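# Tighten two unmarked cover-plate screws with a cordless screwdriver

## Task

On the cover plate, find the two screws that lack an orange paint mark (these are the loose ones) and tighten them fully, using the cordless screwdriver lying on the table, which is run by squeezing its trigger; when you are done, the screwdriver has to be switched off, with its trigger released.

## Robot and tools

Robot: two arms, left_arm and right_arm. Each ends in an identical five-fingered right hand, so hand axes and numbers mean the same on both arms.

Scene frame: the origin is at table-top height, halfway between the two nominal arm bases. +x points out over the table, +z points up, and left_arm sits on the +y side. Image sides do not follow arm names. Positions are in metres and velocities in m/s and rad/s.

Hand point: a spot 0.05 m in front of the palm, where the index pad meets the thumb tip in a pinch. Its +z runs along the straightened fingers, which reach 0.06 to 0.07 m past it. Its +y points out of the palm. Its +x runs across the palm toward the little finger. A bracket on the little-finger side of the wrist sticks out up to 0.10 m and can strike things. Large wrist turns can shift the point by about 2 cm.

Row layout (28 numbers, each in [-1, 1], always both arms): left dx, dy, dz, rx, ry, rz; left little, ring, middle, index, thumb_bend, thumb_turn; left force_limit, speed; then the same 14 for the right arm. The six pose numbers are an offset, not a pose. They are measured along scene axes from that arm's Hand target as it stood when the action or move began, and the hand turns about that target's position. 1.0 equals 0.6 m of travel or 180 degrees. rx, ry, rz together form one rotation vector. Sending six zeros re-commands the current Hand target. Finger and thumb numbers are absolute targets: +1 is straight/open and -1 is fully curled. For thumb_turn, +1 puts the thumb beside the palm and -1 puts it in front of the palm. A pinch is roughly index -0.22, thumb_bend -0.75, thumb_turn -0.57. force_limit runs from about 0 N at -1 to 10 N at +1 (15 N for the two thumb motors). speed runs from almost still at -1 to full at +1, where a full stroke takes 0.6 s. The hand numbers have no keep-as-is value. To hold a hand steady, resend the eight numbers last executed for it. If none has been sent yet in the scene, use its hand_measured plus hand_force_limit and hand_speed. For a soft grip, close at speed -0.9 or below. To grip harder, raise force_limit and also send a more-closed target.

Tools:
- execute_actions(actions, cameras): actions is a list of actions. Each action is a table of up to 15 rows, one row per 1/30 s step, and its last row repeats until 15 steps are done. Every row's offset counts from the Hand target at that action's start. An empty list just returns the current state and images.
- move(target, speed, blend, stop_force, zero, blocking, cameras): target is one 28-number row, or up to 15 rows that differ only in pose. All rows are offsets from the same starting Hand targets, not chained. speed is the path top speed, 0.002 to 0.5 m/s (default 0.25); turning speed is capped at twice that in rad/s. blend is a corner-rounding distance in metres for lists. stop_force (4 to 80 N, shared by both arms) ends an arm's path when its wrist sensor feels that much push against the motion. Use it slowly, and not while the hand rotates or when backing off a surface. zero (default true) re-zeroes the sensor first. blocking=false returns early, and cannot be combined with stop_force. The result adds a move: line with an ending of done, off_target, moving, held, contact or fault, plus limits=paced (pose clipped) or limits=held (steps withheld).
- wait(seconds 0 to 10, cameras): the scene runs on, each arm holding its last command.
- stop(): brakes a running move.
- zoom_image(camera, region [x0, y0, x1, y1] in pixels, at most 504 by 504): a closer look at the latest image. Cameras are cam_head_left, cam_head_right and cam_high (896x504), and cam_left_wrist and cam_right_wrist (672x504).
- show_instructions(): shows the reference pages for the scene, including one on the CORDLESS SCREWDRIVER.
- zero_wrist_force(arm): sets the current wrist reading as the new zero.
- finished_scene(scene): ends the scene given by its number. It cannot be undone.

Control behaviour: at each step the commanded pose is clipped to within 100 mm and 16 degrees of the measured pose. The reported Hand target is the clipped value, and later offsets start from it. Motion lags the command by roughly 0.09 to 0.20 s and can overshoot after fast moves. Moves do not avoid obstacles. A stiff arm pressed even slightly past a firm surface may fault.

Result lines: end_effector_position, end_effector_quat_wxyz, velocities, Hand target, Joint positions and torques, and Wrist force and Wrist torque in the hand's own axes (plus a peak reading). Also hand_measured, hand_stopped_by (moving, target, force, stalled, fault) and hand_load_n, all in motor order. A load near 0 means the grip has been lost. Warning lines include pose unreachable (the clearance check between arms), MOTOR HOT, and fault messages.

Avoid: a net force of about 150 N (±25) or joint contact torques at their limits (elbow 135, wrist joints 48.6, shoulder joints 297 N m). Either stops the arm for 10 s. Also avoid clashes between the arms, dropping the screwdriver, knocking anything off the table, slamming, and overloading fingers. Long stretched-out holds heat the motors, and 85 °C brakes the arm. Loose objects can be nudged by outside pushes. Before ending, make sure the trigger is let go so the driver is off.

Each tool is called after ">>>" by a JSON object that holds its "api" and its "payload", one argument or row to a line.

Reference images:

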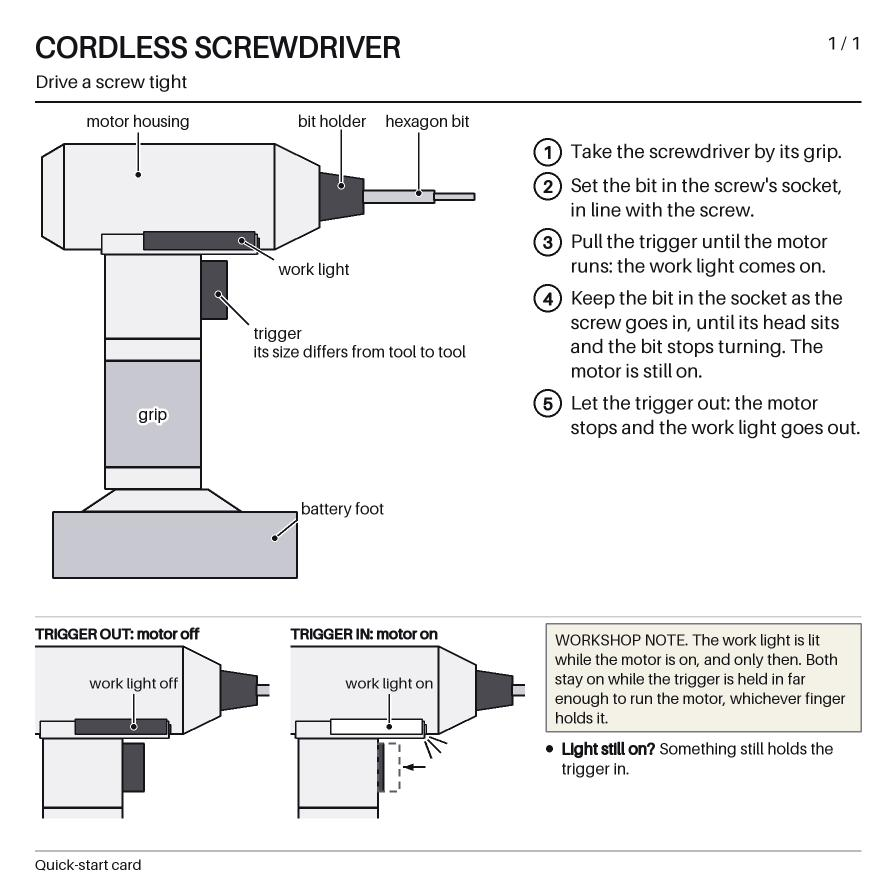

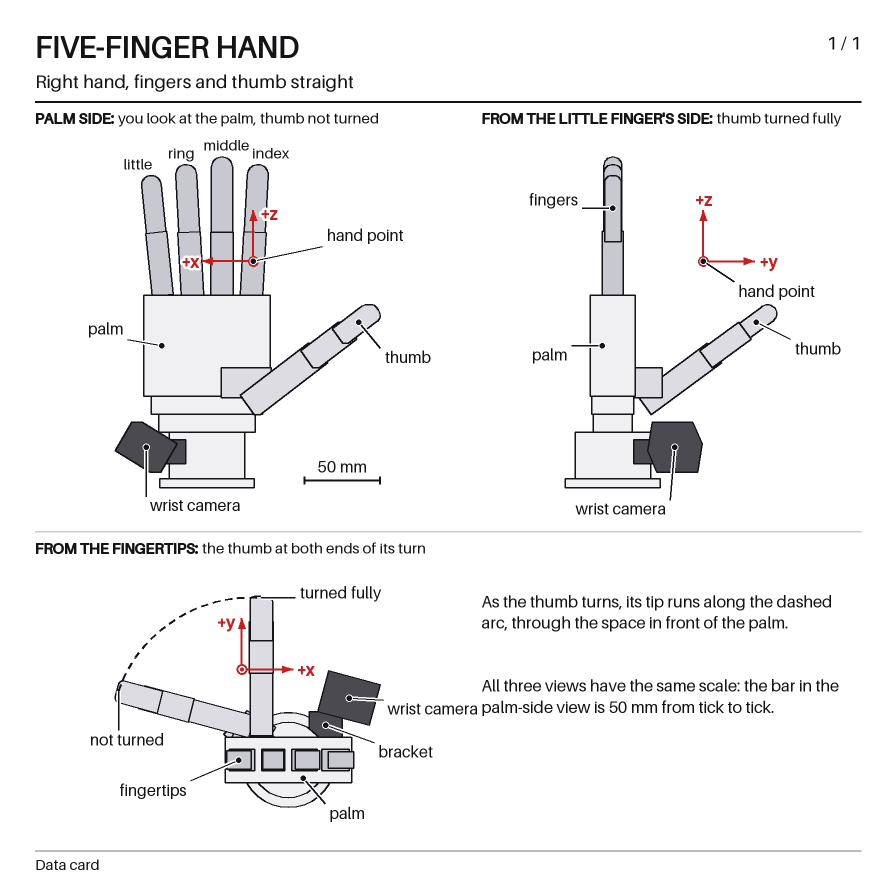

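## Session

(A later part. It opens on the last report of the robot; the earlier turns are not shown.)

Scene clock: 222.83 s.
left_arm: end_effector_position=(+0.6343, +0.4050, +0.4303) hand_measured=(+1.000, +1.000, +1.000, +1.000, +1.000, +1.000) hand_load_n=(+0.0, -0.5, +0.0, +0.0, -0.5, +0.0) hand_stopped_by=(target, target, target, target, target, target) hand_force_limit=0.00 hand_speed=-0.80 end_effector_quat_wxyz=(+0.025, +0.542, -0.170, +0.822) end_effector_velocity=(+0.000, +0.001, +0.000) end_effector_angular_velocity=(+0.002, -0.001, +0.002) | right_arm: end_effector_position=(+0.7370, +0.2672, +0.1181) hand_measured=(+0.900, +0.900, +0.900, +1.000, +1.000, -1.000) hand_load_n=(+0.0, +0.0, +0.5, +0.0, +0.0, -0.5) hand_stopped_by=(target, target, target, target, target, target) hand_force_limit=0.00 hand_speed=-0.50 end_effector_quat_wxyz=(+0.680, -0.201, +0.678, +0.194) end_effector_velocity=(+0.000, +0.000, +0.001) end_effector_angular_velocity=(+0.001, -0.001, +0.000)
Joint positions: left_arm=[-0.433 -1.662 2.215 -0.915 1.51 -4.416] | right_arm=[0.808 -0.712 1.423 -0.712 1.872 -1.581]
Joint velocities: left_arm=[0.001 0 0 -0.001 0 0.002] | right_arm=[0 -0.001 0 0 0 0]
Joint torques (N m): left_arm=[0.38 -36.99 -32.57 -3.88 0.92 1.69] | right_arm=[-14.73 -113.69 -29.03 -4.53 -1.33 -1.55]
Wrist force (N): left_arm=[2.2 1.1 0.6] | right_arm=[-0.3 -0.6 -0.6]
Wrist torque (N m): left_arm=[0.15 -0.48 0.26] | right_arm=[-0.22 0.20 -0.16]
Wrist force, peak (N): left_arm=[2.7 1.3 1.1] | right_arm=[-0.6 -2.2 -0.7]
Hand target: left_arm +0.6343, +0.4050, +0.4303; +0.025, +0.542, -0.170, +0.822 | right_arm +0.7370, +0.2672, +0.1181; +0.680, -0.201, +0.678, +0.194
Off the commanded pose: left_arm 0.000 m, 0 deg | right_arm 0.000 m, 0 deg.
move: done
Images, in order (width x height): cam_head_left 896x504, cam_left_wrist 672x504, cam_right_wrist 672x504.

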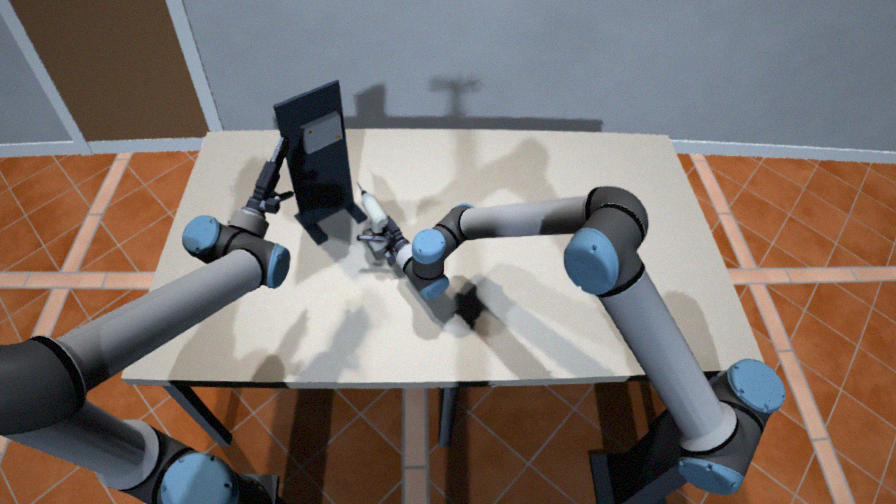

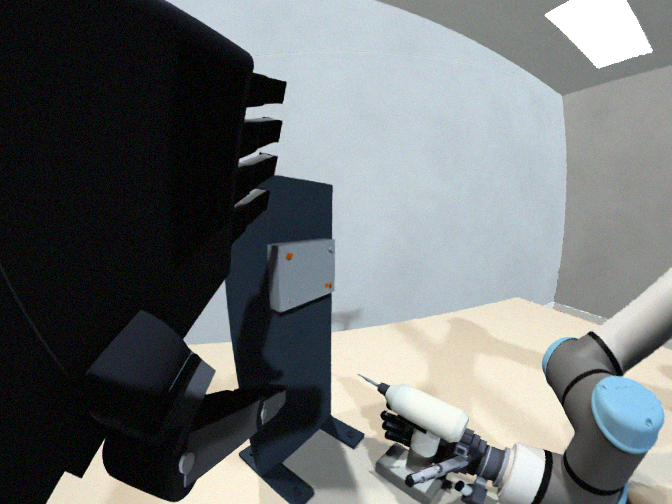

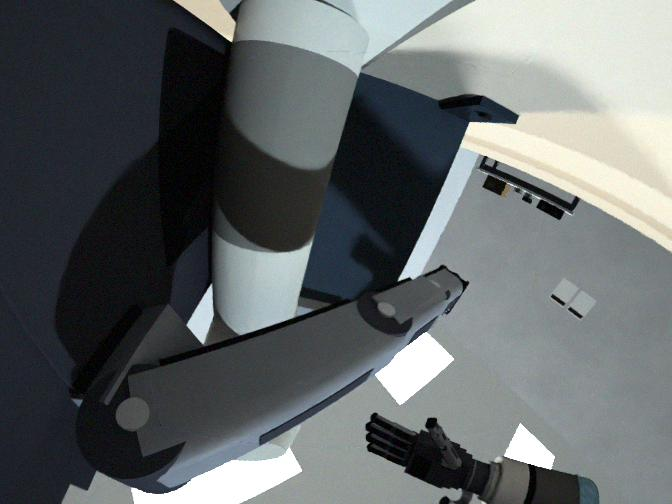

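>>> {"api": "move", "payload": {
  "target": [-0.05,0,-0.3,0,0,0,1,1,1,1,1,1,0,-0.8,0,0,0,0,0,0,0.9,0.9,0.9,1,1,-1,0,-0.5],
  "speed": 0.25,
  "cameras": ["cam_left_wrist"]
}}

>>> {"api": "zoom_image", "payload": {
  "camera": "cam_left_wrist",
  "region": [320, 220, 540, 400]
}}

Scene clock: 224.83 s.
left_arm: end_effector_position=(+0.6040, +0.4052, +0.2502) hand_measured=(+1.000, +1.000, +1.000, +1.000, +1.000, +1.000) hand_load_n=(+0.0, +0.0, +0.0, +0.0, +0.0, +0.0) hand_stopped_by=(target, target, target, target, target, target) hand_force_limit=0.00 hand_speed=-0.80 end_effector_quat_wxyz=(+0.025, +0.542, -0.170, +0.822) end_effector_velocity=(+0.000, +0.000, +0.001) end_effector_angular_velocity=(-0.001, -0.002, +0.000) | right_arm: end_effector_position=(+0.7370, +0.2672, +0.1181) hand_measured=(+0.900, +0.900, +0.900, +1.000, +1.000, -1.000) hand_load_n=(+0.0, +0.0, +0.0, +0.0, +0.0, +0.0) hand_stopped_by=(target, target, target, target, target, target) hand_force_limit=0.00 hand_speed=-0.50 end_effector_quat_wxyz=(+0.680, -0.201, +0.678, +0.194) end_effector_velocity=(+0.000, +0.000, -0.001) end_effector_angular_velocity=(-0.001, +0.001, +0.000)
Joint positions: left_arm=[-0.459 -1.435 2.422 -1.35 1.486 -4.407] | right_arm=[0.808 -0.712 1.423 -0.712 1.872 -1.581]
Joint velocities: left_arm=[0 0 0 -0.002 0 -0.001] | right_arm=[0 0 0 0.001 0 0]
Joint torques (N m): left_arm=[11.56 -18.35 -33.73 -7.4 1.99 -0.29] | right_arm=[-13.8 -113.74 -34.23 -3.65 -0.9 -1.78]
Wrist force (N): left_arm=[2.3 1.4 0.9] | right_arm=[-0.5 -0.4 -0.8]
Wrist torque (N m): left_arm=[0.18 -0.50 0.27] | right_arm=[-0.19 0.23 -0.16]
Wrist force, peak (N): left_arm=[4.3 0.5 2.2] | right_arm=[-0.4 -0.4 -1.1]
Hand target: left_arm +0.6040, +0.4052, +0.2502; +0.025, +0.542, -0.170, +0.822 | right_arm +0.7370, +0.2672, +0.1181; +0.680, -0.201, +0.678, +0.194
Off the commanded pose: left_arm 0.000 m, 0 deg | right_arm 0.000 m, 0 deg.
move: done
Images, in order (width x height): cam_left_wrist 672x504.

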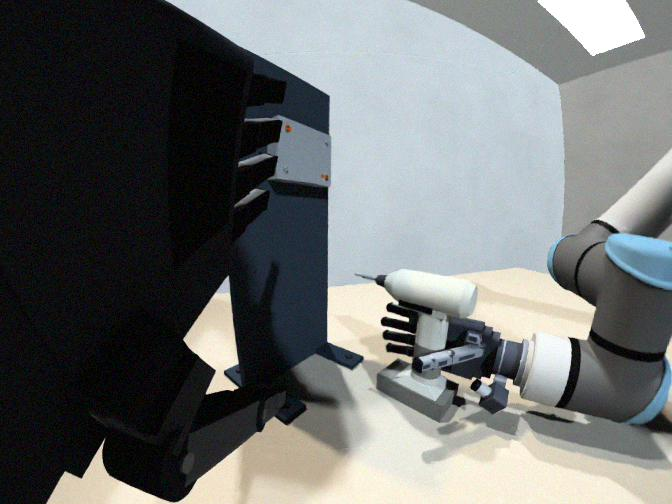

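Scaled by 2.291 from the camera's 672x504 image, which has a finer 960x720 frame.

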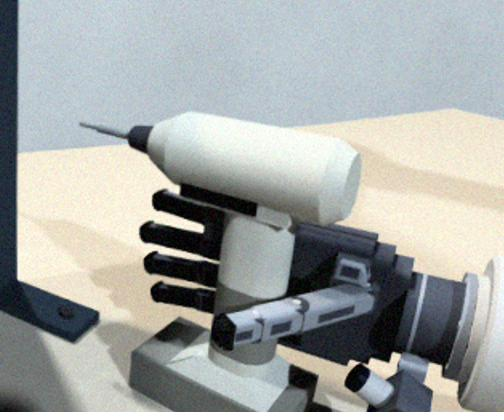

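>>> {"api": "zoom_image", "payload": {
  "camera": "cam_left_wrist",
  "region": [375, 285, 455, 350]
}}

Scaled by 6.300 from the camera's 672x504 image, which has a finer 960x720 frame.

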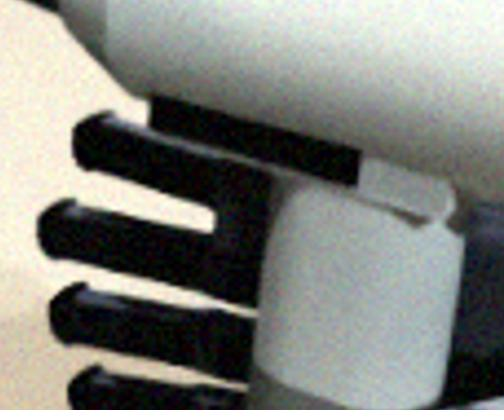

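>>> {"api": "move", "payload": {
  "target": [
    [0,0,0,0,0,0,1,1,1,1,1,1,0,-0.8,0.0036,-0.0056,0,0,0,0,0.9,0.9,0.9,1,1,-1,0,-0.5],
    [0,0,0,0,0,0,1,1,1,1,1,1,0,-0.8,0.0036,-0.0056,-0.015,0,0,0,0.9,0.9,0.9,1,1,-1,0,-0.5]
  ],
  "speed": 0.02,
  "stop_force": 6,
  "cameras": ["cam_left_wrist","cam_right_wrist"]
}}

>>> {"api": "zoom_image", "payload": {
  "camera": "cam_left_wrist",
  "region": [360, 285, 460, 400]
}}

Scene clock: 227.33 s.
left_arm: end_effector_position=(+0.6040, +0.4052, +0.2502) hand_measured=(+1.000, +1.000, +1.000, +1.000, +1.000, +1.000) hand_load_n=(+0.0, +0.0, +0.0, +0.0, +0.0, +0.0) hand_stopped_by=(target, target, target, target, target, target) hand_force_limit=0.00 hand_speed=-0.80 end_effector_quat_wxyz=(+0.025, +0.542, -0.170, +0.822) end_effector_velocity=(+0.000, +0.000, +0.000) end_effector_angular_velocity=(+0.000, +0.000, +0.001) | right_arm: end_effector_position=(+0.7392, +0.2639, +0.1091) hand_measured=(+0.900, +0.900, +0.900, +1.000, +1.000, -1.000) hand_load_n=(+0.0, +0.0, +0.0, +0.0, +0.0, -0.5) hand_stopped_by=(target, target, target, target, target, target) hand_force_limit=0.00 hand_speed=-0.50 end_effector_quat_wxyz=(+0.680, -0.201, +0.678, +0.194) end_effector_velocity=(+0.000, +0.000, -0.001) end_effector_angular_velocity=(-0.001, +0.001, +0.000)
Joint positions: left_arm=[-0.459 -1.434 2.422 -1.35 1.486 -4.407] | right_arm=[0.804 -0.704 1.429 -0.725 1.868 -1.581]
Joint velocities: left_arm=[0 0.001 0 -0.001 -0.001 0] | right_arm=[0 0.001 0 0.001 0 0]
Joint torques (N m): left_arm=[8.69 -16.09 -30.15 -6.1 2.46 -2.02] | right_arm=[16.33 -113.04 -31.67 -0.05 1.31 0.57]
Wrist force (N): left_arm=[2.3 1.2 0.9] | right_arm=[-1.1 -1.9 -0.5]
Wrist torque (N m): left_arm=[0.15 -0.51 0.27] | right_arm=[-0.20 0.23 -0.31]
Wrist force, peak (N): left_arm=[2.9 1.3 0.9] | right_arm=[-2.5 -2.8 -1.0]
Hand target: left_arm +0.6040, +0.4052, +0.2502; +0.025, +0.542, -0.170, +0.822 | right_arm +0.7392, +0.2639, +0.1091; +0.680, -0.201, +0.678, +0.194
Off the commanded pose: left_arm 0.000 m, 0 deg | right_arm 0.000 m, 0 deg.
move: done
Images, in order (width x height): cam_left_wrist 672x504, cam_right_wrist 672x504.

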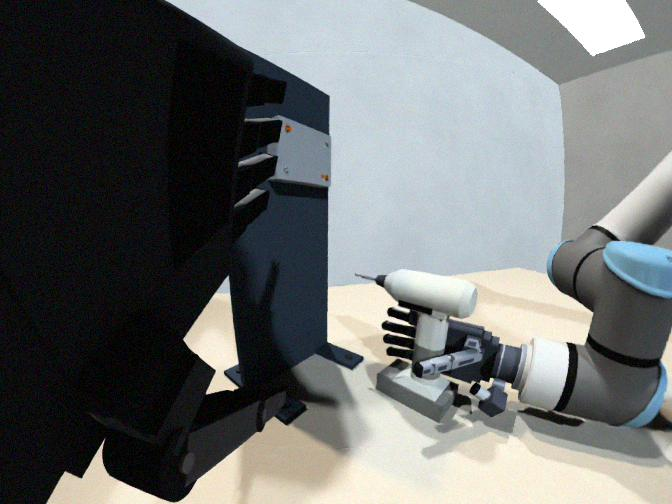

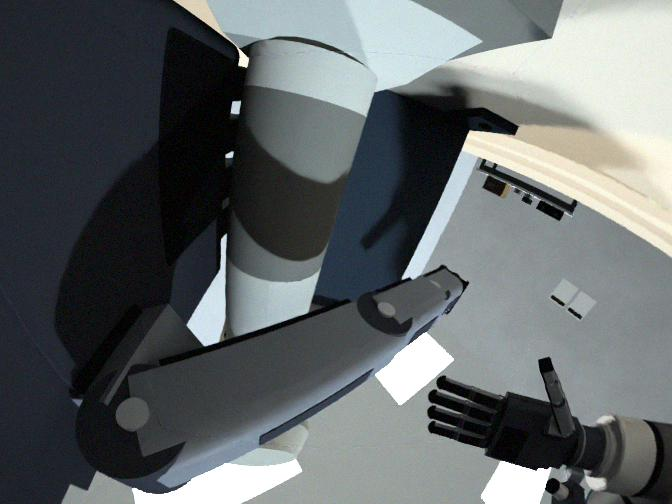

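Scaled by 4.383 from the camera's 672x504 image, which has a finer 960x720 frame.

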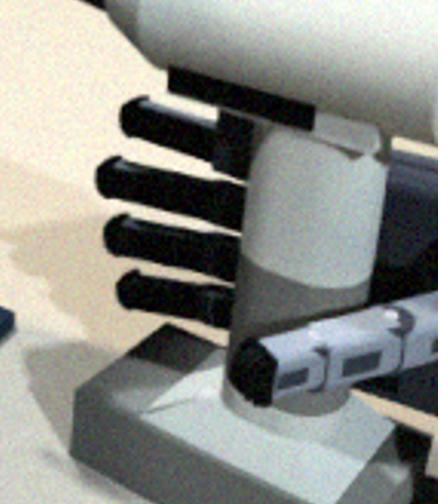

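>>> {"api": "move", "payload": {
  "target": [
    [0,0,0,0,0,0,1,1,1,1,1,1,0,-0.8,0,0,0.005,0,0,0,0.9,0.9,0.9,1,1,-1,0,-0.5],
    [0,0,0,0,0,0,1,1,1,1,1,1,0,-0.8,-0.0036,0.0058,0.005,0,0,0,0.9,0.9,0.9,1,1,-1,0,-0.5]
  ],
  "speed": 0.015,
  "stop_force": 4,
  "cameras": []
}}

>>> {"api": "move", "payload": {
  "target": [0,0,0,0,0,0,1,1,1,1,1,1,0,-0.8,0,0,0,0,0,0,-0.3,-0.3,-0.3,1,1,-1,-0.6,-0.5],
  "speed": 0.015,
  "cameras": ["cam_left_wrist","cam_right_wrist"]
}}

>>> {"api": "zoom_image", "payload": {
  "camera": "cam_left_wrist",
  "region": [340, 260, 480, 400]
}}

Scene clock: 229.37 s.
left_arm: end_effector_position=(+0.6040, +0.4052, +0.2502) hand_measured=(+1.000, +1.000, +1.000, +1.000, +1.000, +1.000) hand_load_n=(+0.0, +0.0, +0.5, +0.0, +0.0, +0.0) hand_stopped_by=(target, target, target, target, target, target) hand_force_limit=0.00 hand_speed=-0.80 end_effector_quat_wxyz=(+0.025, +0.542, -0.170, +0.822) end_effector_velocity=(+0.000, +0.000, +0.000) end_effector_angular_velocity=(+0.000, +0.000, +0.000) | right_arm: end_effector_position=(+0.7370, +0.2674, +0.1121) hand_measured=(+0.900, +0.900, +0.900, +1.000, +1.000, -1.000) hand_load_n=(+0.0, +0.0, +0.0, +0.0, +0.0, +0.0) hand_stopped_by=(target, target, target, target, target, target) hand_force_limit=0.00 hand_speed=-0.50 end_effector_quat_wxyz=(+0.680, -0.201, +0.678, +0.194) end_effector_velocity=(+0.000, +0.000, +0.000) end_effector_angular_velocity=(+0.000, +0.000, +0.000)
Joint positions: left_arm=[-0.459 -1.434 2.422 -1.35 1.486 -4.407] | right_arm=[0.808 -0.705 1.424 -0.719 1.872 -1.581]
Joint velocities: left_arm=[0 0 0 -0.001 0 0] | right_arm=[0 0 0 -0.001 0 0]
Joint torques (N m): left_arm=[8.21 -14.54 -26.34 -4.79 1.87 -2.46] | right_arm=[-15 -109.25 -28.59 -4.52 -1.13 -1.14]
Wrist force (N): left_arm=[2.5 1.0 0.8] | right_arm=[-0.4 -0.1 -0.6]
Wrist torque (N m): left_arm=[0.13 -0.54 0.29] | right_arm=[-0.15 0.21 -0.15]
Wrist force, peak (N): left_arm=[3.0 1.0 0.8] | right_arm=[-1.3 -2.2 -0.9]
Hand target: left_arm +0.6040, +0.4052, +0.2502; +0.025, +0.542, -0.170, +0.822 | right_arm +0.7370, +0.2674, +0.1121; +0.680, -0.201, +0.678, +0.194
Off the commanded pose: left_arm 0.000 m, 0 deg | right_arm 0.000 m, 0 deg.
move: done
No camera images: "cameras" was empty.

Scene clock: 231.10 s.
left_arm: end_effector_position=(+0.6040, +0.4052, +0.2502) hand_measured=(+1.000, +1.000, +1.000, +1.000, +1.000, +1.000) hand_load_n=(+0.0, +0.0, +0.0, +0.0, +0.0, +0.0) hand_stopped_by=(target, target, target, target, target, target) hand_force_limit=0.00 hand_speed=-0.80 end_effector_quat_wxyz=(+0.025, +0.542, -0.170, +0.822) end_effector_velocity=(+0.000, -0.001, +0.000) end_effector_angular_velocity=(+0.000, +0.000, -0.002) | right_arm: end_effector_position=(+0.7370, +0.2674, +0.1121) hand_measured=(-0.300, -0.300, -0.300, +1.000, +1.000, -1.000) hand_load_n=(+0.0, +0.0, +0.0, +0.0, +0.0, +0.0) hand_stopped_by=(target, target, target, target, target, target) hand_force_limit=-0.60 hand_speed=-0.50 end_effector_quat_wxyz=(+0.680, -0.201, +0.678, +0.194) end_effector_velocity=(+0.000, +0.000, -0.001) end_effector_angular_velocity=(+0.000, +0.001, +0.000)
Joint positions: left_arm=[-0.459 -1.434 2.422 -1.35 1.486 -4.407] | right_arm=[0.808 -0.705 1.424 -0.719 1.872 -1.581]
Joint velocities: left_arm=[-0.002 0 0 0 0 0] | right_arm=[0 0.001 0 0 0 0.001]
Joint torques (N m): left_arm=[4.91 -20.01 -24.73 -4.3 2.39 -2.36] | right_arm=[-13.22 -110.59 -32.88 -3.59 0.13 -1.66]
Wrist force (N): left_arm=[2.1 0.9 0.8] | right_arm=[-0.5 -0.4 -0.9]
Wrist torque (N m): left_arm=[0.11 -0.47 0.26] | right_arm=[-0.19 0.21 -0.17]
Wrist force, peak (N): left_arm=[2.9 1.0 0.8] | right_arm=[-0.6 -0.2 -1.0]
Hand target: left_arm +0.6040, +0.4052, +0.2502; +0.025, +0.542, -0.170, +0.822 | right_arm +0.7370, +0.2674, +0.1121; +0.680, -0.201, +0.678, +0.194
Off the commanded pose: left_arm 0.000 m, 0 deg | right_arm 0.000 m, 0 deg.
move: done
Images, in order (width x height): cam_left_wrist 672x504, cam_right_wrist 672x504.

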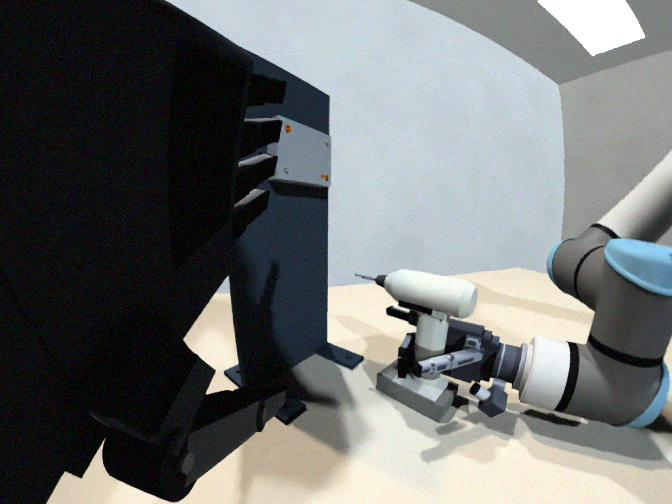

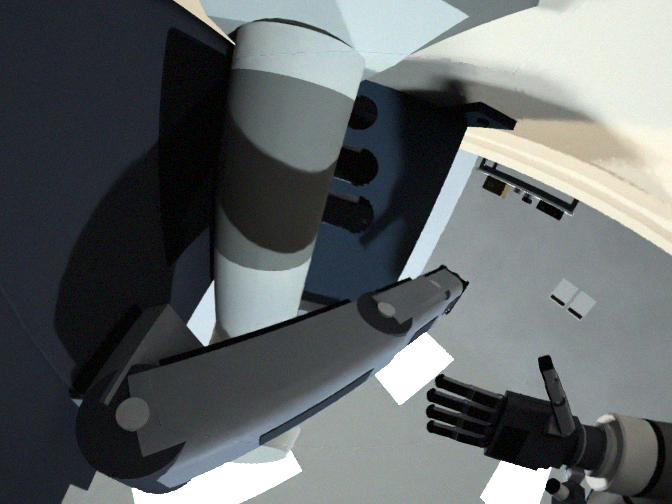

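Scaled by 3.600 from the camera's 672x504 image, which has a finer 960x720 frame.

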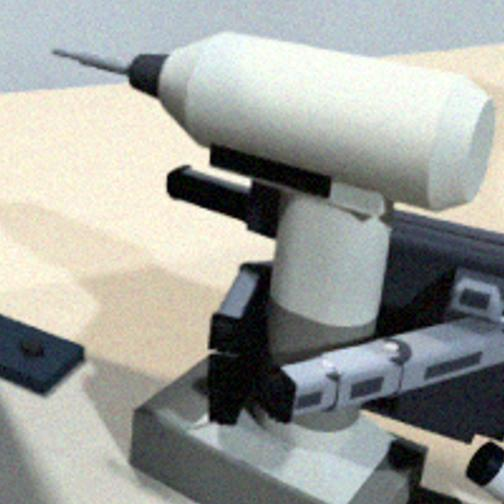

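>>> {"api": "move", "payload": {
  "target": [0,0,0,0,0,0,1,1,1,1,1,1,0,-0.8,0,0,0,0,0,0,-0.9,-0.9,-0.9,1,1,-1,-0.6,-0.8],
  "speed": 0.015,
  "cameras": ["cam_left_wrist","cam_right_wrist"]
}}

>>> {"api": "zoom_image", "payload": {
  "camera": "cam_left_wrist",
  "region": [340, 260, 480, 400]
}}

Scene clock: 233.20 s.
left_arm: end_effector_position=(+0.6040, +0.4052, +0.2502) hand_measured=(+1.000, +1.000, +1.000, +1.000, +1.000, +1.000) hand_load_n=(+0.0, +0.0, +0.0, +0.0, +0.0, +0.0) hand_stopped_by=(target, target, target, target, target, target) hand_force_limit=0.00 hand_speed=-0.80 end_effector_quat_wxyz=(+0.025, +0.542, -0.170, +0.822) end_effector_velocity=(+0.000, +0.000, +0.001) end_effector_angular_velocity=(+0.000, -0.001, -0.001) | right_arm: end_effector_position=(+0.7370, +0.2674, +0.1121) hand_measured=(-0.876, -0.854, -0.876, +1.000, +1.000, -1.000) hand_load_n=(+1.0, +0.0, +1.0, +0.0, +0.0, +0.0) hand_stopped_by=(force, force, force, target, target, target) hand_force_limit=-0.60 hand_speed=-0.80 end_effector_quat_wxyz=(+0.680, -0.201, +0.678, +0.194) end_effector_velocity=(+0.000, +0.000, -0.001) end_effector_angular_velocity=(+0.000, +0.000, +0.000)
Joint positions: left_arm=[-0.459 -1.434 2.422 -1.35 1.486 -4.407] | right_arm=[0.808 -0.705 1.424 -0.719 1.872 -1.581]
Joint velocities: left_arm=[0 -0.001 0 0 0.001 0] | right_arm=[0 0.001 0 -0.001 0 0]
Joint torques (N m): left_arm=[7.61 -16.98 -22.27 -4 1.75 -2.29] | right_arm=[-9.29 -110.96 -37.62 -2.34 0.8 -1.72]
Wrist force (N): left_arm=[2.8 0.8 0.7] | right_arm=[-0.7 0.0 -0.5]
Wrist torque (N m): left_arm=[0.10 -0.59 0.30] | right_arm=[-0.15 0.21 -0.04]
Wrist force, peak (N): left_arm=[2.8 1.3 1.0] | right_arm=[-0.5 -0.9 1.0]
Hand target: left_arm +0.6040, +0.4052, +0.2502; +0.025, +0.542, -0.170, +0.822 | right_arm +0.7370, +0.2674, +0.1121; +0.680, -0.201, +0.678, +0.194
Off the commanded pose: left_arm 0.000 m, 0 deg | right_arm 0.000 m, 0 deg.
move: done
Images, in order (width x height): cam_left_wrist 672x504, cam_right_wrist 672x504.

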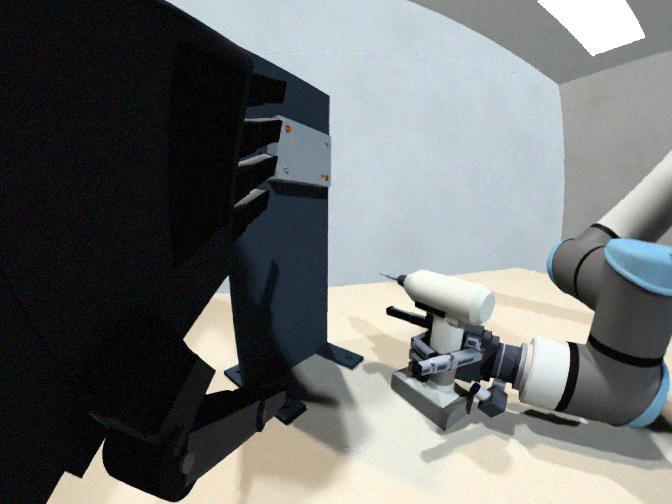

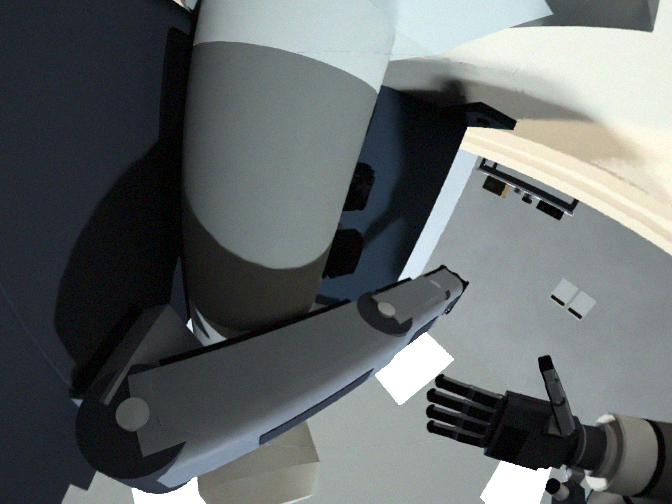

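Scaled by 3.600 from the camera's 672x504 image, which has a finer 960x720 frame.

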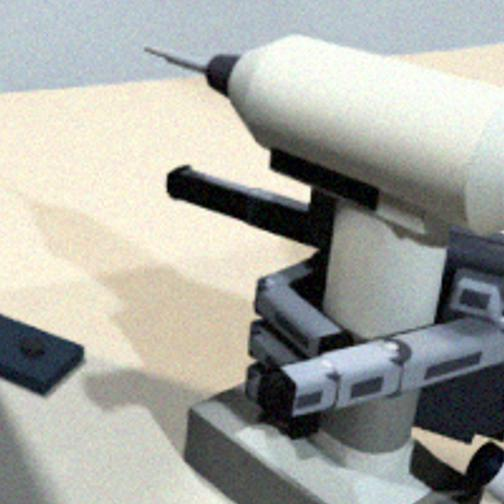

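>>> {"api": "move", "payload": {
  "target": [0,0,0,0,0,0,1,1,1,1,1,1,0,-0.8,0,0,0,0,0,0,-0.9,-0.9,-0.9,1,-0.95,-1,-0.6,-0.7],
  "speed": 0.015,
  "cameras": ["cam_left_wrist","cam_right_wrist"]
}}

>>> {"api": "zoom_image", "payload": {
  "camera": "cam_left_wrist",
  "region": [340, 260, 480, 400]
}}

Scene clock: 235.20 s.
left_arm: end_effector_position=(+0.6040, +0.4052, +0.2502) hand_measured=(+1.000, +1.000, +1.000, +1.000, +1.000, +1.000) hand_load_n=(+0.0, +0.0, +0.0, +0.0, -0.5, +0.0) hand_stopped_by=(target, target, target, target, target, target) hand_force_limit=0.00 hand_speed=-0.80 end_effector_quat_wxyz=(+0.025, +0.542, -0.170, +0.822) end_effector_velocity=(+0.000, +0.000, +0.000) end_effector_angular_velocity=(-0.001, +0.000, +0.001) | right_arm: end_effector_position=(+0.7370, +0.2674, +0.1121) hand_measured=(-0.876, -0.854, -0.876, +1.000, +0.522, -1.000) hand_load_n=(+2.5, +0.0, +3.5, +0.5, +2.5, +0.0) hand_stopped_by=(force, force, force, target, force, target) hand_force_limit=-0.60 hand_speed=-0.70 end_effector_quat_wxyz=(+0.680, -0.201, +0.678, +0.194) end_effector_velocity=(+0.000, +0.000, +0.001) end_effector_angular_velocity=(+0.001, -0.001, +0.000)
Joint positions: left_arm=[-0.459 -1.434 2.422 -1.35 1.486 -4.407] | right_arm=[0.808 -0.705 1.424 -0.719 1.872 -1.581]
Joint velocities: left_arm=[0 0 0 -0.001 0 0] | right_arm=[0 -0.001 0 -0.001 0 0]
Joint torques (N m): left_arm=[5.43 -19.14 -21.09 -3.09 2.2 -2.08] | right_arm=[-5.47 -109.93 -36.31 -1.25 1.02 -1.71]
Wrist force (N): left_arm=[2.5 1.4 0.9] | right_arm=[-2.7 -0.4 -0.2]
Wrist torque (N m): left_arm=[0.17 -0.55 0.29] | right_arm=[-0.16 0.21 0.00]
Wrist force, peak (N): left_arm=[3.2 1.1 1.1] | right_arm=[-3.7 -0.1 -0.9]
Hand target: left_arm +0.6040, +0.4052, +0.2502; +0.025, +0.542, -0.170, +0.822 | right_arm +0.7370, +0.2674, +0.1121; +0.680, -0.201, +0.678, +0.194
Off the commanded pose: left_arm 0.000 m, 0 deg | right_arm 0.000 m, 0 deg.
move: done
Images, in order (width x height): cam_left_wrist 672x504, cam_right_wrist 672x504.

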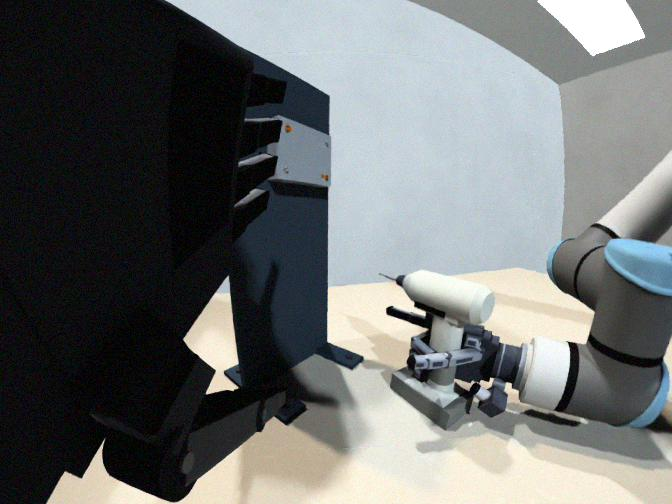

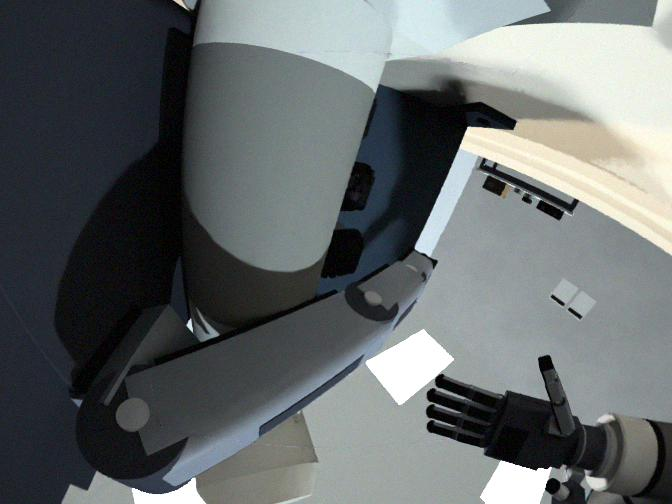

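Scaled by 3.600 from the camera's 672x504 image, which has a finer 960x720 frame.

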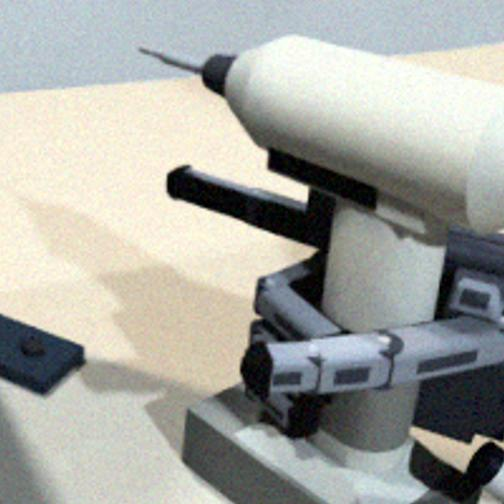

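>>> {"api": "move", "payload": {
  "target": [0,0,0,0,0,0,1,1,1,1,1,1,0,-0.8,0,0,0,0,0,0,-1,-1,-1,1,-1,-1,0.4,-0.8],
  "speed": 0.015,
  "cameras": ["cam_left_wrist","cam_right_wrist"]
}}

>>> {"api": "zoom_image", "payload": {
  "camera": "cam_left_wrist",
  "region": [340, 260, 480, 400]
}}

Scene clock: 236.27 s.
left_arm: end_effector_position=(+0.6040, +0.4052, +0.2502) hand_measured=(+1.000, +1.000, +1.000, +1.000, +1.000, +1.000) hand_load_n=(+0.5, -0.5, +0.0, -0.5, +0.0, +0.0) hand_stopped_by=(target, target, target, target, target, target) hand_force_limit=0.00 hand_speed=-0.80 end_effector_quat_wxyz=(+0.025, +0.542, -0.170, +0.822) end_effector_velocity=(+0.000, +0.000, +0.000) end_effector_angular_velocity=(+0.000, +0.000, +0.000) | right_arm: end_effector_position=(+0.7370, +0.2674, +0.1122) hand_measured=(-0.894, -0.894, -0.884, +1.000, +0.404, -1.000) hand_load_n=(+8.0, +10.0, +6.5, +0.0, +10.0, +0.5) hand_stopped_by=(force, force, force, target, force, target) hand_force_limit=0.40 hand_speed=-0.80 end_effector_quat_wxyz=(+0.680, -0.201, +0.678, +0.194) end_effector_velocity=(+0.000, +0.000, +0.000) end_effector_angular_velocity=(+0.000, +0.000, +0.000)
Joint positions: left_arm=[-0.459 -1.434 2.422 -1.35 1.486 -4.407] | right_arm=[0.808 -0.705 1.424 -0.719 1.872 -1.581]
Joint velocities: left_arm=[0 0.001 0 0 0 0] | right_arm=[0 0 0 0 0 0]
Joint torques (N m): left_arm=[5.79 -19.17 -17.25 -2.39 1.13 -2.49] | right_arm=[-2.74 -96.77 -26.92 -0.76 0.9 -1.66]
Wrist force (N): left_arm=[2.1 1.3 1.0] | right_arm=[-8.1 -1.3 -0.8]
Wrist torque (N m): left_arm=[0.15 -0.49 0.27] | right_arm=[-0.19 -0.18 -0.31]
Wrist force, peak (N): left_arm=[2.7 1.4 1.1] | right_arm=[-9.2 -0.7 -0.8]
Hand target: left_arm +0.6040, +0.4052, +0.2502; +0.025, +0.542, -0.170, +0.822 | right_arm +0.7370, +0.2674, +0.1121; +0.680, -0.201, +0.678, +0.194
Off the commanded pose: left_arm 0.000 m, 0 deg | right_arm 0.000 m, 0 deg.
move: done
Images, in order (width x height): cam_left_wrist 672x504, cam_right_wrist 672x504.

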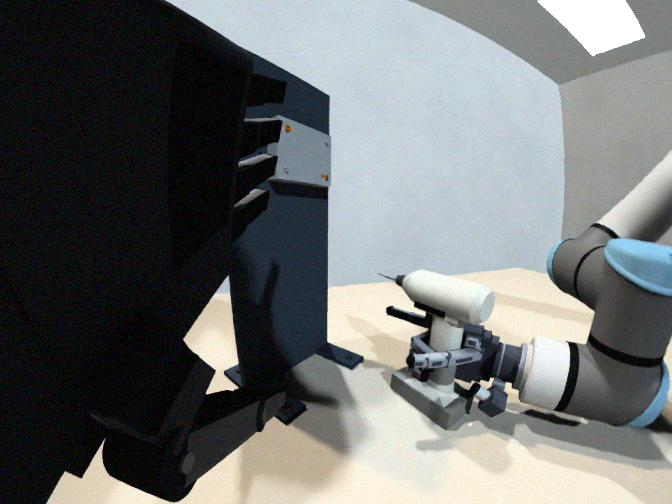

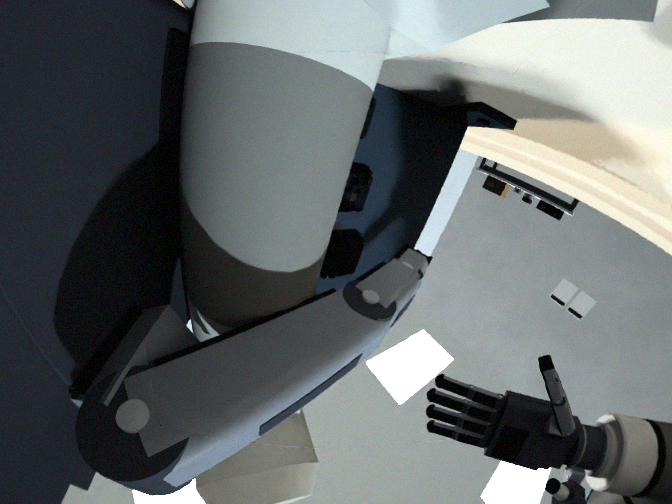

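Scaled by 3.600 from the camera's 672x504 image, which has a finer 960x720 frame.

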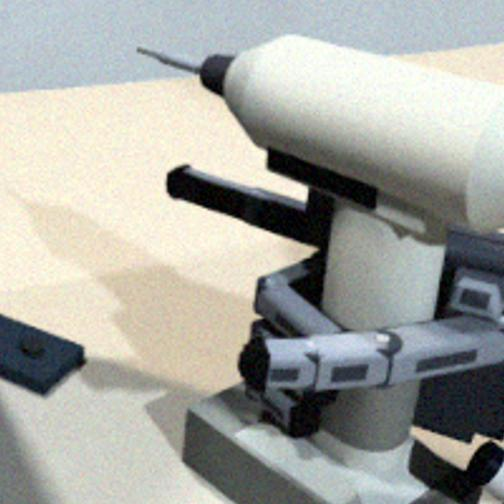

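>>> {"api": "move", "payload": {
  "target": [0,0,0,0,0,0,1,1,1,1,1,1,0,-0.8,0,0,0.1,0,0,0,-1,-1,-1,1,-1,-1,0.4,-0.8],
  "speed": 0.05,
  "cameras": ["cam_left_wrist","cam_right_wrist","cam_head_left"]
}}

>>> {"api": "zoom_image", "payload": {
  "camera": "cam_left_wrist",
  "region": [340, 220, 480, 360]
}}

Scene clock: 237.87 s.
left_arm: end_effector_position=(+0.6040, +0.4052, +0.2502) hand_measured=(+1.000, +1.000, +1.000, +1.000, +1.000, +1.000) hand_load_n=(+0.0, +0.0, +0.0, +0.0, +0.0, +0.0) hand_stopped_by=(target, target, target, target, target, target) hand_force_limit=0.00 hand_speed=-0.80 end_effector_quat_wxyz=(+0.025, +0.542, -0.170, +0.822) end_effector_velocity=(+0.000, +0.000, +0.001) end_effector_angular_velocity=(+0.000, -0.001, +0.000) | right_arm: end_effector_position=(+0.7370, +0.2673, +0.1723) hand_measured=(-0.894, -0.894, -0.884, +1.000, +0.402, -1.000) hand_load_n=(+4.0, +9.5, +9.0, +0.0, +4.5, +2.0) hand_stopped_by=(force, force, force, target, force, target) hand_force_limit=0.40 hand_speed=-0.80 end_effector_quat_wxyz=(+0.680, -0.201, +0.678, +0.194) end_effector_velocity=(+0.000, +0.000, -0.004) end_effector_angular_velocity=(+0.001, -0.001, +0.000)
Joint positions: left_arm=[-0.459 -1.434 2.422 -1.35 1.486 -4.407] | right_arm=[0.808 -0.768 1.415 -0.647 1.872 -1.581]
Joint velocities: left_arm=[-0.001 -0.001 0 0 0 0] | right_arm=[0 0.004 0 -0.005 0 0]
Joint torques (N m): left_arm=[4.35 -19.07 -16.5 -2.18 1.42 -3.12] | right_arm=[-14.48 -103.14 -36.06 -7.12 -1.51 -1.26]
Wrist force (N): left_arm=[2.8 1.1 0.6] | right_arm=[7.1 -0.4 -0.5]
Wrist torque (N m): left_arm=[0.15 -0.58 0.30] | right_arm=[-0.21 -0.08 0.06]
Wrist force, peak (N): left_arm=[2.8 1.3 1.1] | right_arm=[-8.3 -1.4 -1.0]
Hand target: left_arm +0.6040, +0.4052, +0.2502; +0.025, +0.542, -0.170, +0.822 | right_arm +0.7370, +0.2673, +0.1721; +0.680, -0.201, +0.678, +0.194
Off the commanded pose: left_arm 0.000 m, 0 deg | right_arm 0.000 m, 0 deg.
move: done
Images, in order (width x height): cam_head_left 896x504, cam_left_wrist 672x504, cam_right_wrist 672x504.

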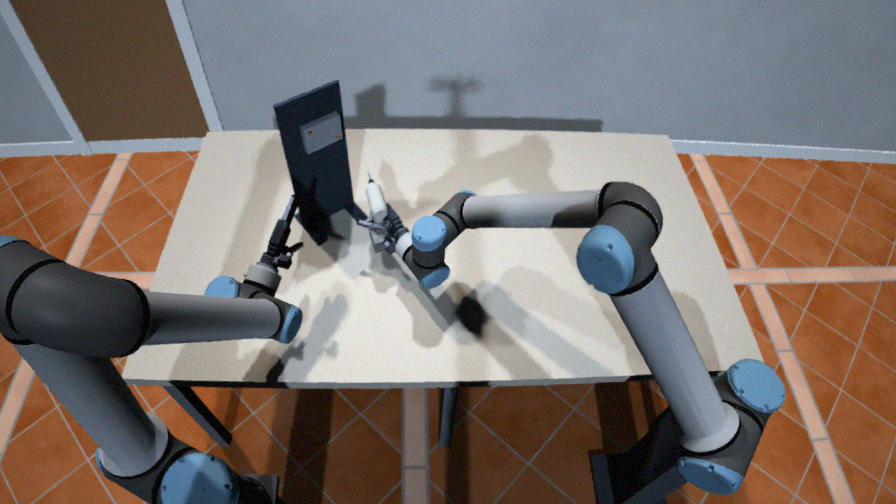

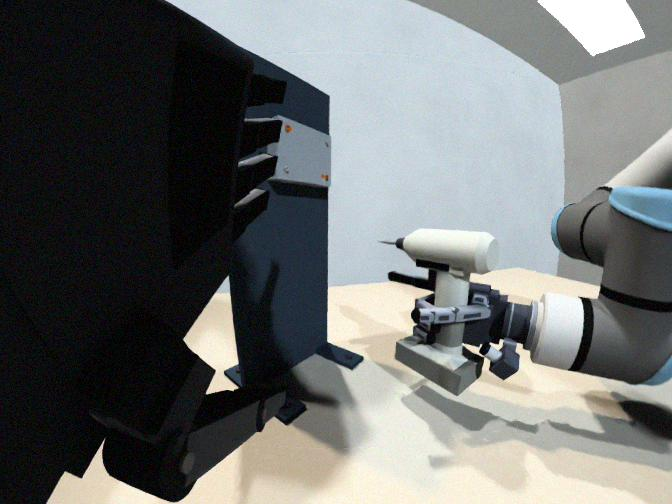

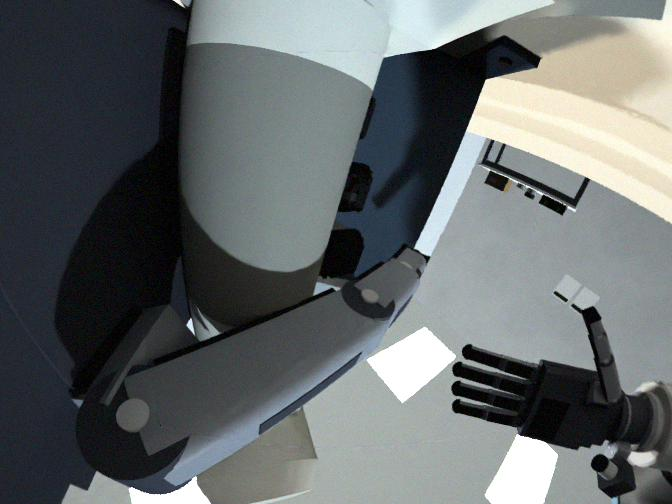

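Scaled by 3.600 from the camera's 672x504 image, which has a finer 960x720 frame.

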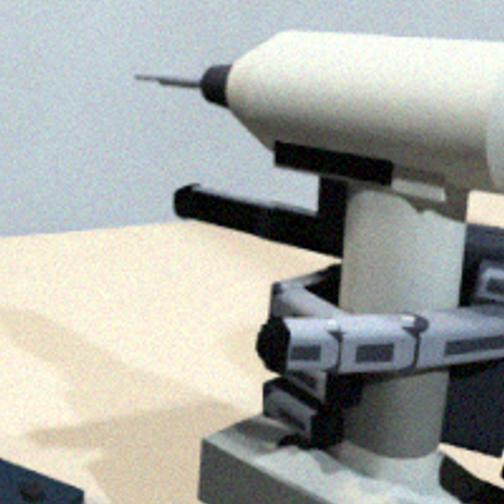

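>>> {"api": "move", "payload": {
  "target": [0,0,0,0,0,0,1,1,1,1,1,1,0,-0.8,0,0,0,0,0,0,-1,-1,-1,-0.6,-1,-1,0.4,-0.6],
  "speed": 0.05,
  "cameras": ["cam_left_wrist","cam_right_wrist"]
}}

>>> {"api": "zoom_image", "payload": {
  "camera": "cam_left_wrist",
  "region": [340, 220, 480, 360]
}}

Scene clock: 240.77 s.
left_arm: end_effector_position=(+0.6040, +0.4052, +0.2502) hand_measured=(+1.000, +1.000, +1.000, +1.000, +1.000, +1.000) hand_load_n=(+0.0, +0.0, +0.0, +0.0, +0.0, +0.0) hand_stopped_by=(target, target, target, target, target, target) hand_force_limit=0.00 hand_speed=-0.80 end_effector_quat_wxyz=(+0.025, +0.542, -0.170, +0.822) end_effector_velocity=(+0.000, +0.000, +0.000) end_effector_angular_velocity=(-0.001, +0.001, -0.001) | right_arm: end_effector_position=(+0.7370, +0.2673, +0.1721) hand_measured=(-0.894, -0.894, -0.884, -0.600, +0.402, -1.000) hand_load_n=(+4.0, +9.0, +9.0, +0.5, +4.5, +2.0) hand_stopped_by=(force, force, force, target, force, target) hand_force_limit=0.40 hand_speed=-0.60 end_effector_quat_wxyz=(+0.680, -0.201, +0.678, +0.194) end_effector_velocity=(+0.000, +0.000, +0.001) end_effector_angular_velocity=(+0.000, -0.001, +0.000)
Joint positions: left_arm=[-0.459 -1.434 2.422 -1.35 1.486 -4.407] | right_arm=[0.808 -0.768 1.415 -0.648 1.872 -1.581]
Joint velocities: left_arm=[0 0 0 0.001 0.001 -0.001] | right_arm=[0 -0.001 0 0 0 0]
Joint torques (N m): left_arm=[2.84 -24.67 -14.78 -0.92 1.35 -2.23] | right_arm=[-13.45 -101.65 -39.7 -4.98 -1.02 0.66]
Wrist force (N): left_arm=[2.3 1.3 0.8] | right_arm=[7.1 -0.1 -0.4]
Wrist torque (N m): left_arm=[0.18 -0.52 0.29] | right_arm=[-0.17 -0.11 0.07]
Wrist force, peak (N): left_arm=[2.9 1.2 0.9] | right_arm=[7.8 -0.3 -0.8]
Hand target: left_arm +0.6040, +0.4052, +0.2502; +0.025, +0.542, -0.170, +0.822 | right_arm +0.7370, +0.2673, +0.1721; +0.680, -0.201, +0.678, +0.194
Off the commanded pose: left_arm 0.000 m, 0 deg | right_arm 0.000 m, 0 deg.
move: done
Images, in order (width x height): cam_left_wrist 672x504, cam_right_wrist 672x504.

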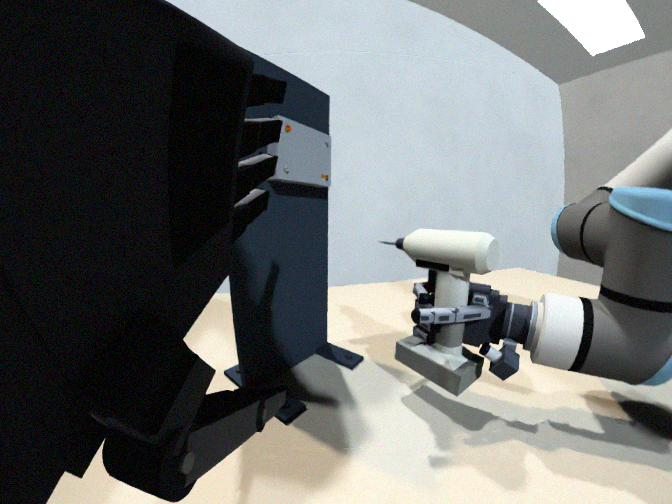

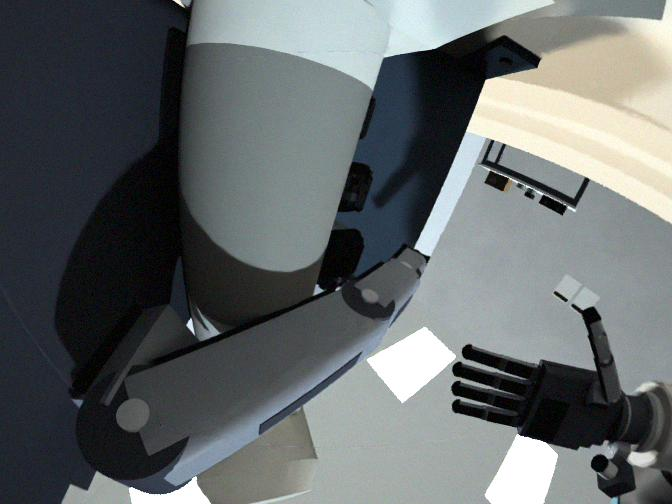

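Scaled by 3.600 from the camera's 672x504 image, which has a finer 960x720 frame.

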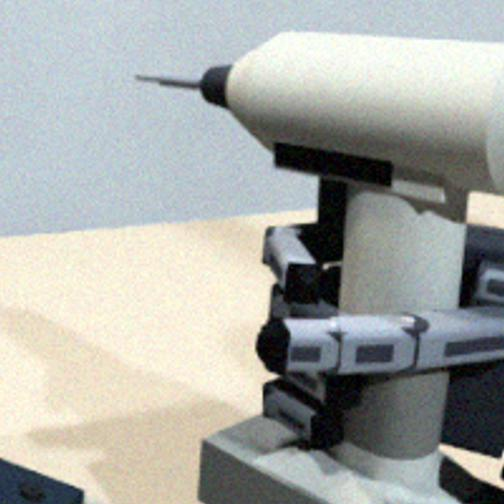

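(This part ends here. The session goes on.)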